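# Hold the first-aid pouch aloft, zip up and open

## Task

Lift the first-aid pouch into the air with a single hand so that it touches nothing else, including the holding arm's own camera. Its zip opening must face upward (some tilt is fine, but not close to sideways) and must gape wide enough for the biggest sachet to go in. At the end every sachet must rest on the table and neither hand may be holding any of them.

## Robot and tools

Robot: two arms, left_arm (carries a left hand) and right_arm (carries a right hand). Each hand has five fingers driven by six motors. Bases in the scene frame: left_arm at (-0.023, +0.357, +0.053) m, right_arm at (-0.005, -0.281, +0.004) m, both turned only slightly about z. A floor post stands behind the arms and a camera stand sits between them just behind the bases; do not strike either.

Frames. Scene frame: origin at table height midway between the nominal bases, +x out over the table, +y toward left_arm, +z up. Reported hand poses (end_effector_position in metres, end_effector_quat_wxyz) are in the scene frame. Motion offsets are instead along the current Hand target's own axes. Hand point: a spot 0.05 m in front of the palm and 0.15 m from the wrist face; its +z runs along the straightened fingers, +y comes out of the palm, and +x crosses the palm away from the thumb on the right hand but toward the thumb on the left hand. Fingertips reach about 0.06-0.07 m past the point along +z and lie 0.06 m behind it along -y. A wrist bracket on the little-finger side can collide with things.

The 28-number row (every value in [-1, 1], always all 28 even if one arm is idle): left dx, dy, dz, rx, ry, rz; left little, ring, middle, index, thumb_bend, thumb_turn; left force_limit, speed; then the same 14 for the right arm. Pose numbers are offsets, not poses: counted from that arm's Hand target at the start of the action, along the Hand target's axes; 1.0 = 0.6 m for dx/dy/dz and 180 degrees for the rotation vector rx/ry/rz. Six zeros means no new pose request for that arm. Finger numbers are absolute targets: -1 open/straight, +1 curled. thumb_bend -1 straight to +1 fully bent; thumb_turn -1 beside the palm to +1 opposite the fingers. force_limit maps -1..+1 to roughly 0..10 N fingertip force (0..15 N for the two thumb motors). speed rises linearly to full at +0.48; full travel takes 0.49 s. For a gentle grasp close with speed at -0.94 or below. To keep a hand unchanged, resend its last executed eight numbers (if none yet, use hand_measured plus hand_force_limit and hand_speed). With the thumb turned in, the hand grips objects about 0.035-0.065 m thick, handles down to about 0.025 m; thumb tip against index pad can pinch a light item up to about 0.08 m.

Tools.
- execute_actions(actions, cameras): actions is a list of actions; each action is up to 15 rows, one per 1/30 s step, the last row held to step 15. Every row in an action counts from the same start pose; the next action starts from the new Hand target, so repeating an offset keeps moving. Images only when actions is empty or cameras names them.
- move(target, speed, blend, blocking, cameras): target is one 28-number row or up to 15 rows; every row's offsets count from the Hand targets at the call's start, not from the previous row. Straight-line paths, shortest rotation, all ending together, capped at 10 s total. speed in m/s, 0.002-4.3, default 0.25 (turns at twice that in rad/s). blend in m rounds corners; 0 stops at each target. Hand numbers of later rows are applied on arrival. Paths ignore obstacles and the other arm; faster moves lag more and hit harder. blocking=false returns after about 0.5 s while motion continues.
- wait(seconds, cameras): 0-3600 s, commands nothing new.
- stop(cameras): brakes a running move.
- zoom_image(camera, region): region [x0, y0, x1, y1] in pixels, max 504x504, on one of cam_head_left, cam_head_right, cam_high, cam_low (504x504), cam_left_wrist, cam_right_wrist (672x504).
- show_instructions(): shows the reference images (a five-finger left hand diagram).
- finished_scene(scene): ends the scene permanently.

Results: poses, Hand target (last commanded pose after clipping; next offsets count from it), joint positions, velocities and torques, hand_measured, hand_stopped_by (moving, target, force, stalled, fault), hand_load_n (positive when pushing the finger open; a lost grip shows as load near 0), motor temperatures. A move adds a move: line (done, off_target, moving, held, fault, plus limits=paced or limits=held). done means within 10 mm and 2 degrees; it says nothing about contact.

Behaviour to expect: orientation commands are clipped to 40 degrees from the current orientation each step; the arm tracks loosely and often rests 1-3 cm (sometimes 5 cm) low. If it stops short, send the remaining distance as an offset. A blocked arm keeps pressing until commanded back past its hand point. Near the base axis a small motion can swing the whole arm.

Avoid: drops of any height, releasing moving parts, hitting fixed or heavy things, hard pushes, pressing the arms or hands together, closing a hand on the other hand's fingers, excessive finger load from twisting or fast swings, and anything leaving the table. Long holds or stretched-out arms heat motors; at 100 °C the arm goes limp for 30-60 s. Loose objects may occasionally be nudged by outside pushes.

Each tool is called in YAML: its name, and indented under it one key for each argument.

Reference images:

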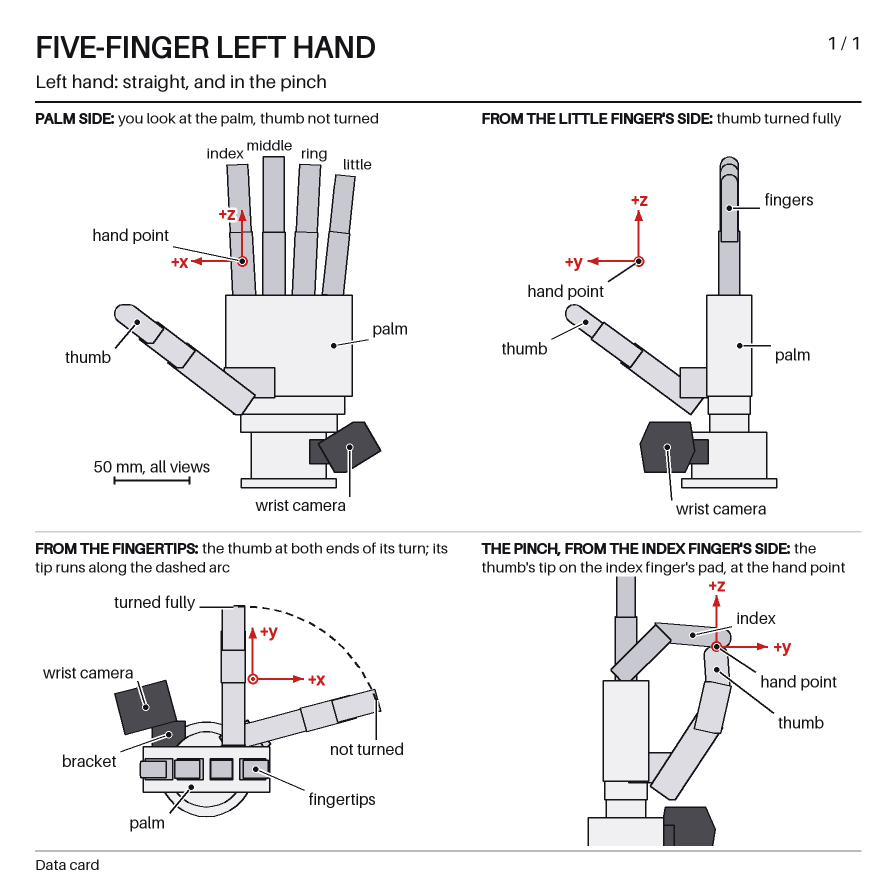

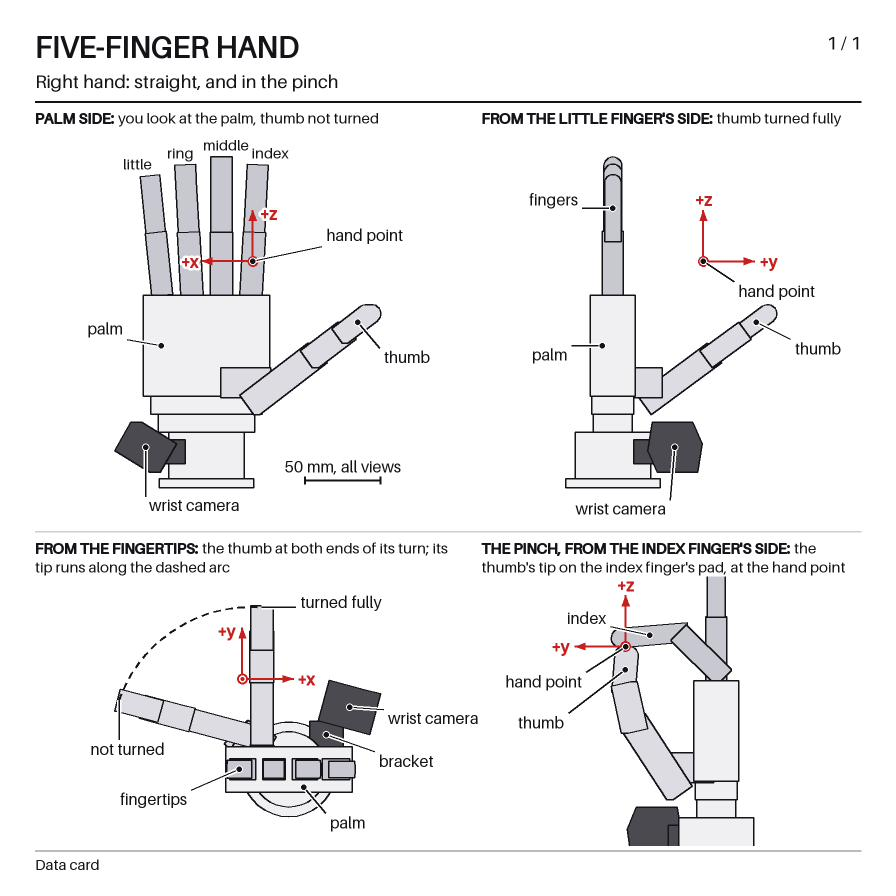

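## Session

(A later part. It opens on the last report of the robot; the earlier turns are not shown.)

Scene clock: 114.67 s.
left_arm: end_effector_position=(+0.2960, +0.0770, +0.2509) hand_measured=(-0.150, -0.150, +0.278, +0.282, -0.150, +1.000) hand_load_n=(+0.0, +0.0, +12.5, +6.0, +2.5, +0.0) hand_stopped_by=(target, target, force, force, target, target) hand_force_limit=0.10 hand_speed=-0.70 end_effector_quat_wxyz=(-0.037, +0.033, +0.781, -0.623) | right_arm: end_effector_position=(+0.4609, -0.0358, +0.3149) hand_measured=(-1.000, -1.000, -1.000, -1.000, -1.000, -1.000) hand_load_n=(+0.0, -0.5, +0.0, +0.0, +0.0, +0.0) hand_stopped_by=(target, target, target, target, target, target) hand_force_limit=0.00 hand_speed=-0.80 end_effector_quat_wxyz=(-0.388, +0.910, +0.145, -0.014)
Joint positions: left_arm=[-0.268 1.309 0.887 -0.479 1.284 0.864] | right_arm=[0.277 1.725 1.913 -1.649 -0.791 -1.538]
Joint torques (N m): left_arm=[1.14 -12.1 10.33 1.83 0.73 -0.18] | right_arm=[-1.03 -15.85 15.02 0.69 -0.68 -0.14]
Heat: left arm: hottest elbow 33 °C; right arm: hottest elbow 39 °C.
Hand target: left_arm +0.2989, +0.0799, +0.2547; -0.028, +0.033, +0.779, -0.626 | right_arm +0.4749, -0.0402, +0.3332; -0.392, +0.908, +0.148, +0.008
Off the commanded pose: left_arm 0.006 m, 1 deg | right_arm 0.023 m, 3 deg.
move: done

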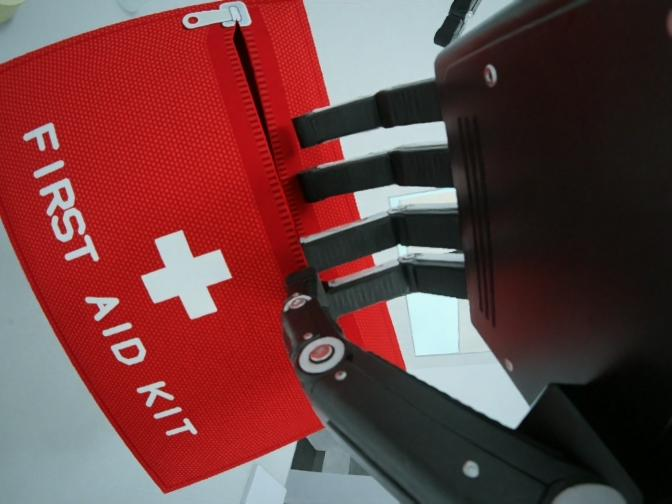

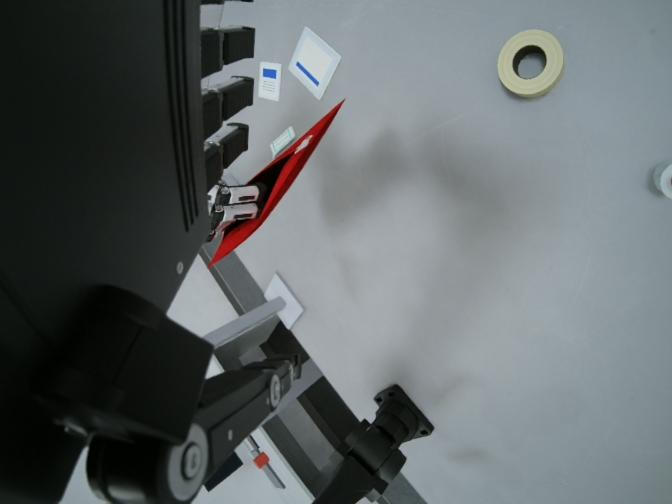

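move:
  target: [0,0,0,0,0,0,-0.24,-0.24,0.3,0.3,-0.15,1,0.1,-0.7,0,0,0,0,0,0,-1,-1,-1,-1,-1,-1,0,-0.8]
  speed: 0.15
  cameras: ["all"]

zoom_image:
  camera: "cam_right_wrist"
  region: [190, 80, 370, 280]

zoom_image:
  camera: "cam_low"
  region: [160, 0, 404, 280]

Scene clock: 115.83 s.
left_arm: end_effector_position=(+0.2960, +0.0770, +0.2509) hand_measured=(-0.240, -0.240, +0.278, +0.282, -0.150, +1.000) hand_load_n=(+0.0, +0.0, +13.0, +6.5, +2.0, +0.0) hand_stopped_by=(target, target, force, force, target, target) hand_force_limit=0.10 hand_speed=-0.70 end_effector_quat_wxyz=(-0.037, +0.033, +0.781, -0.623) | right_arm: end_effector_position=(+0.4609, -0.0358, +0.3149) hand_measured=(-1.000, -1.000, -1.000, -1.000, -1.000, -1.000) hand_load_n=(+0.0, +0.0, +0.0, +0.0, +0.0, +0.0) hand_stopped_by=(target, target, target, target, target, target) hand_force_limit=0.00 hand_speed=-0.80 end_effector_quat_wxyz=(-0.388, +0.910, +0.145, -0.014)
Joint positions: left_arm=[-0.268 1.309 0.887 -0.479 1.284 0.864] | right_arm=[0.277 1.725 1.913 -1.649 -0.791 -1.538]
Joint torques (N m): left_arm=[0.91 -12.16 10.33 1.77 0.73 -0.15] | right_arm=[-1.2 -16.09 15.09 0.69 -0.68 -0.16]
Heat: left arm: hottest elbow 33 °C; right arm: hottest elbow 39 °C.
Hand target: left_arm +0.2989, +0.0799, +0.2547; -0.028, +0.033, +0.779, -0.626 | right_arm +0.4749, -0.0402, +0.3332; -0.392, +0.908, +0.148, +0.008
Off the commanded pose: left_arm 0.006 m, 1 deg | right_arm 0.023 m, 3 deg.
move: done

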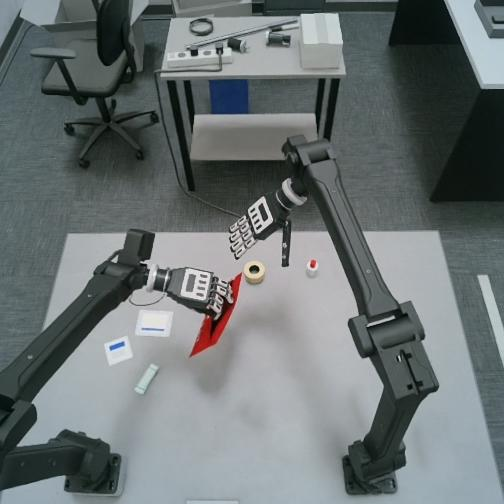

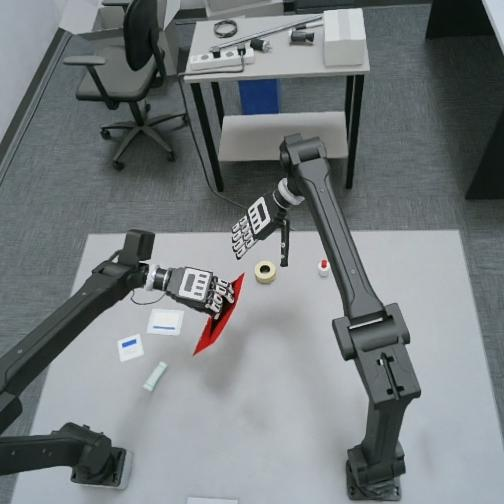

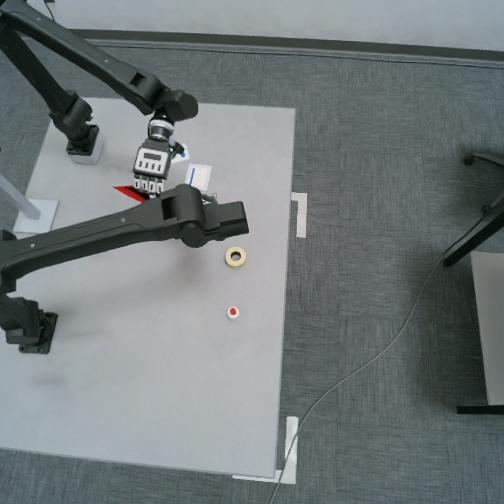

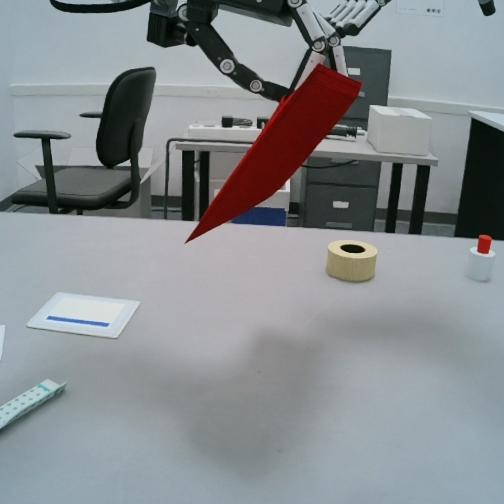

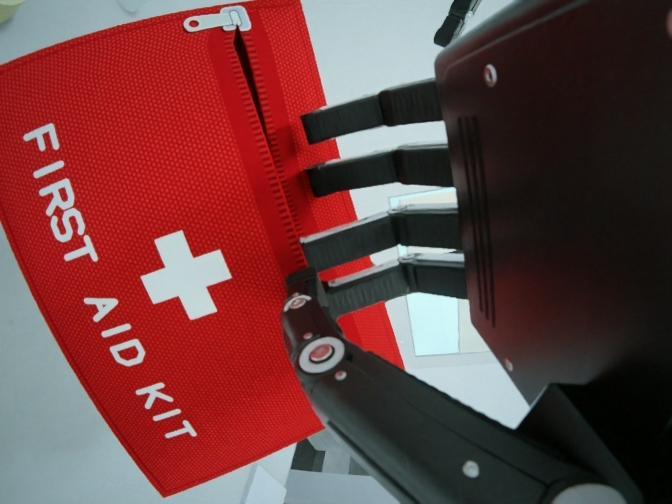

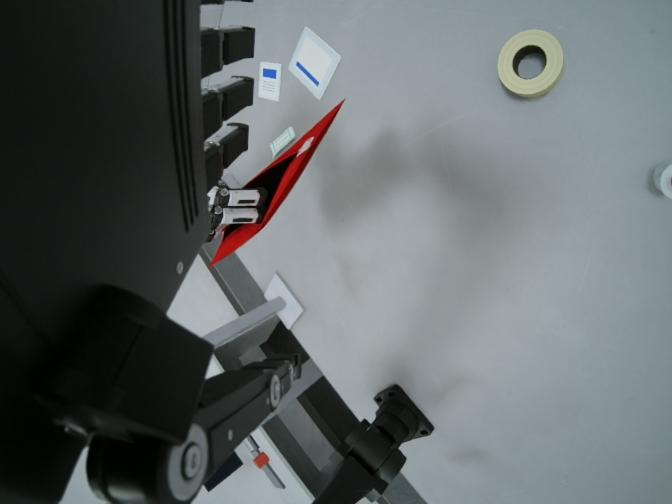

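Scaled by 2.520 from the camera's image (finer frame: 960x720).

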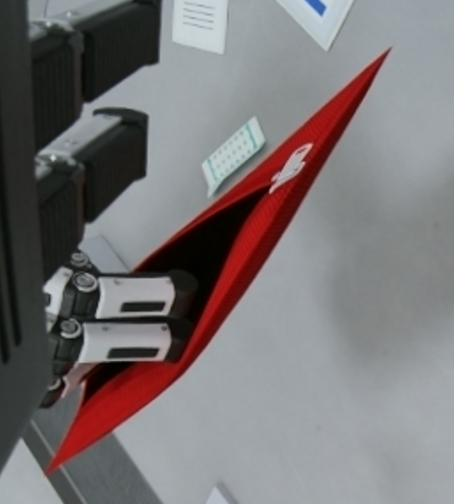

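Scaled by 1.800.

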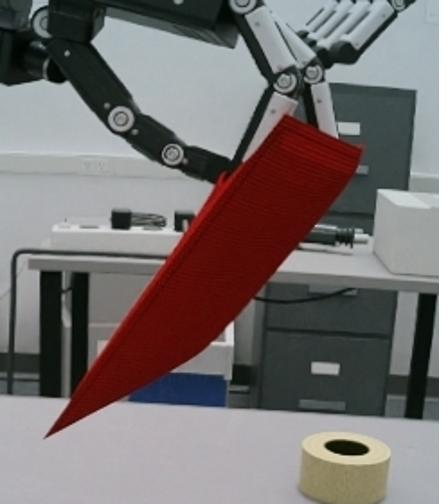

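move:
  target: [0,0,0,0.0826,-0.1112,-0.0095,-0.24,-0.24,0.3,0.3,-0.15,1,0.1,-0.7,0,0,0,0,0,0,-1,-1,-1,-1,-1,-1,0,-0.8]
  speed: 0.1
  cameras: ["all"]

zoom_image:
  camera: "cam_right_wrist"
  region: [190, 80, 370, 280]

zoom_image:
  camera: "cam_low"
  region: [160, 0, 404, 280]

Scene clock: 119.90 s.
left_arm: end_effector_position=(+0.2961, +0.0776, +0.2558) hand_measured=(-0.240, -0.240, +0.278, +0.282, -0.150, +1.000) hand_load_n=(+0.0, +0.0, +12.5, +6.0, +2.0, +0.0) hand_stopped_by=(target, target, force, force, target, target) hand_force_limit=0.10 hand_speed=-0.70 end_effector_quat_wxyz=(+0.091, -0.087, +0.687, -0.715) | right_arm: end_effector_position=(+0.4609, -0.0358, +0.3149) hand_measured=(-1.000, -1.000, -1.000, -1.000, -1.000, -1.000) hand_load_n=(-0.5, +0.0, +0.0, +0.0, +0.0, +0.0) hand_stopped_by=(target, target, target, target, target, target) hand_force_limit=0.00 hand_speed=-0.80 end_effector_quat_wxyz=(-0.388, +0.910, +0.145, -0.014)
Joint positions: left_arm=[-0.248 1.222 0.474 0.829 1.054 -0.068] | right_arm=[0.277 1.725 1.913 -1.649 -0.791 -1.538]
Joint torques (N m): left_arm=[0.73 -7.41 8.98 2.32 -0.13 -0.13] | right_arm=[-1.14 -15.97 15.06 0.62 -0.69 -0.14]
Heat: left arm: hottest elbow 33 °C; right arm: hottest elbow 39 °C.
Hand target: left_arm +0.2990, +0.0800, +0.2546; +0.094, -0.091, +0.685, -0.717 | right_arm +0.4749, -0.0402, +0.3332; -0.392, +0.908, +0.148, +0.008
Off the commanded pose: left_arm 0.004 m, 1 deg | right_arm 0.023 m, 3 deg.
move: done

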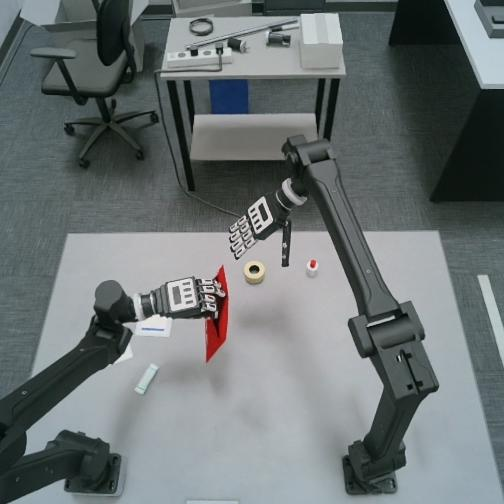

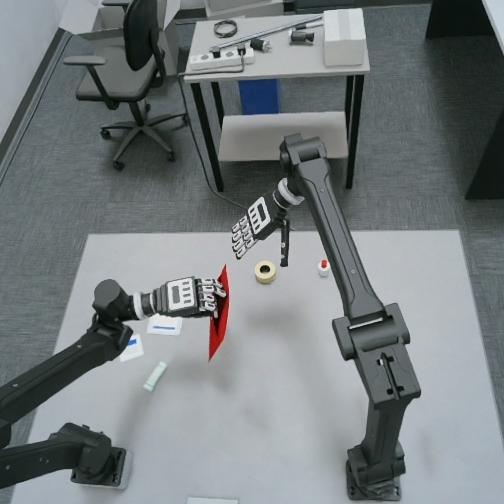

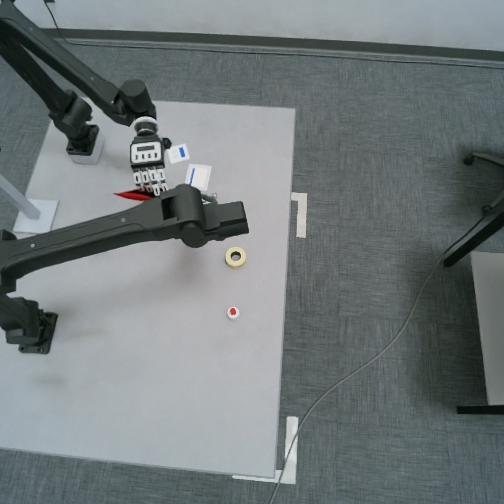

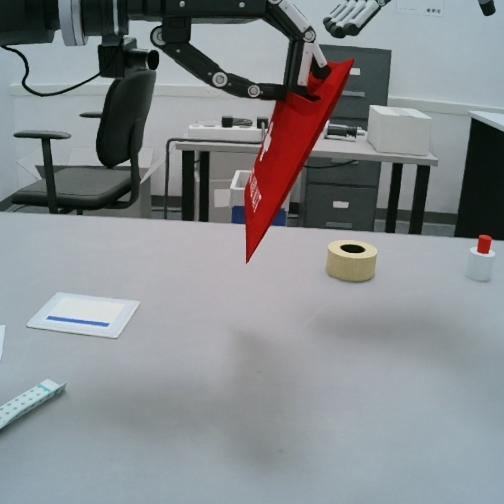

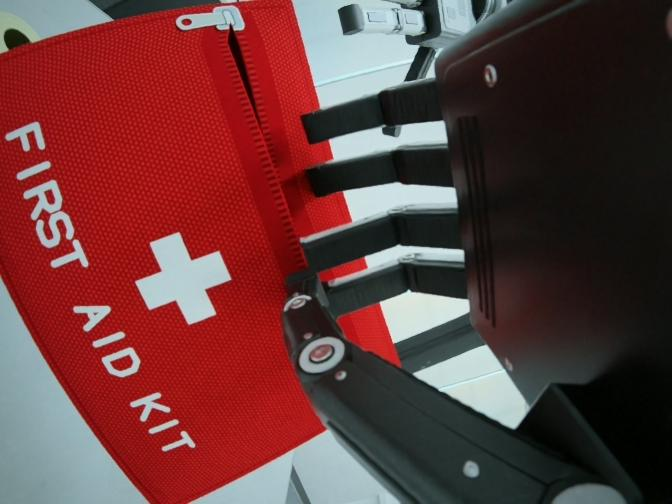

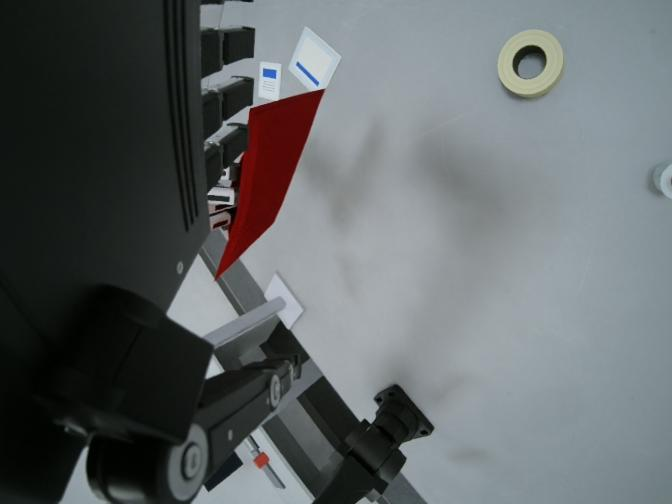

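Scaled by 2.520 from the camera's image (finer frame: 960x720).

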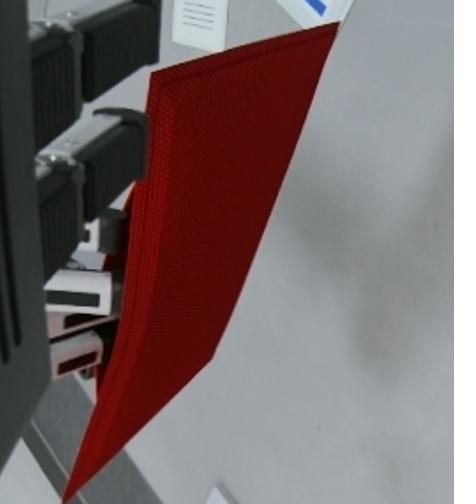

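Scaled by 1.800.

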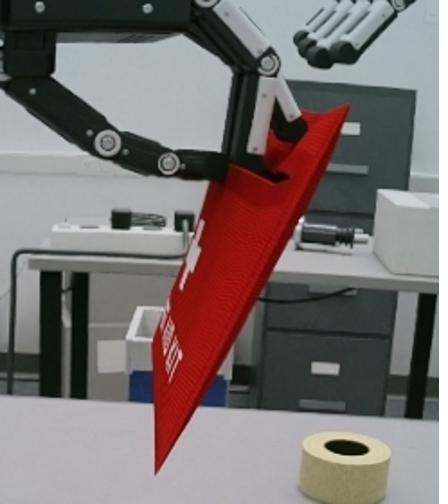

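move:
  target: [0,0,0,0,0,0,-0.24,-0.24,0.3,0.3,-0.15,1,0.1,-0.7,-0.052,0.129,-0.144,0,0,0,-1,-1,-1,-1,-1,-1,0,-0.8]
  speed: 0.2
  cameras: ["cam_head_left","cam_low","cam_high"]

Scene clock: 121.70 s.
left_arm: end_effector_position=(+0.2961, +0.0776, +0.2559) hand_measured=(-0.240, -0.240, +0.278, +0.282, -0.150, +1.000) hand_load_n=(+0.0, +0.0, +13.0, +6.5, +2.0, +0.0) hand_stopped_by=(target, target, force, force, target, target) hand_force_limit=0.10 hand_speed=-0.70 end_effector_quat_wxyz=(+0.091, -0.087, +0.687, -0.715) | right_arm: end_effector_position=(+0.4825, -0.1591, +0.3269) hand_measured=(-1.000, -1.000, -1.000, -1.000, -1.000, -1.000) hand_load_n=(+0.0, +0.0, +0.0, +0.0, +0.0, +0.0) hand_stopped_by=(target, target, target, target, target, target) hand_force_limit=0.00 hand_speed=-0.80 end_effector_quat_wxyz=(-0.385, +0.913, +0.121, +0.066)
Joint positions: left_arm=[-0.248 1.222 0.474 0.829 1.054 -0.069] | right_arm=[0.033 1.635 1.834 -1.669 -0.798 -1.733]
Joint torques (N m): left_arm=[0.5 -7.47 9.03 2.26 -0.12 -0.17] | right_arm=[0.38 -16.85 9.31 0.69 -0.6 -0.14]
Heat: left arm: hottest elbow 33 °C; right arm: hottest elbow 39 °C.
Hand target: left_arm +0.2990, +0.0800, +0.2546; +0.094, -0.091, +0.685, -0.717 | right_arm +0.4753, -0.1603, +0.3340; -0.392, +0.908, +0.148, +0.008
Off the commanded pose: left_arm 0.004 m, 1 deg | right_arm 0.010 m, 8 deg.
joint sent to its limit (right arm) — joint 4 (wrist pitch), lower limit. The joint targets are off in orientation, not in position.
move: off_target (right_arm)
Images, in order (width x height): cam_head_left 504x504, cam_high 504x504, cam_low 504x504.

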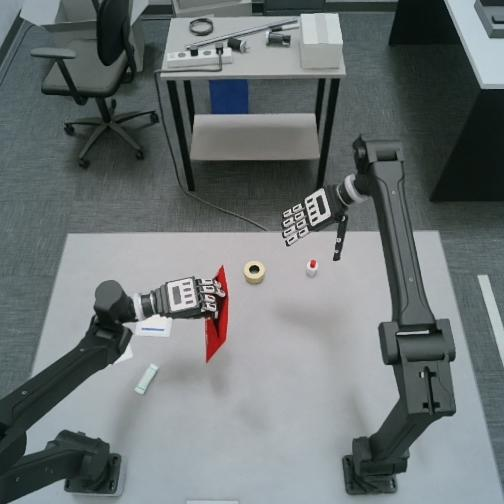

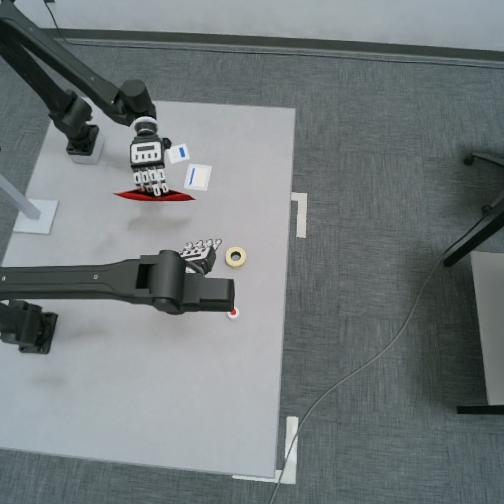

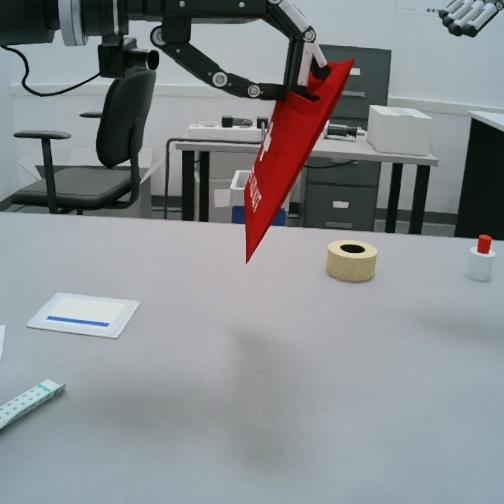

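finished_scene:

The scene is finished: the task was done.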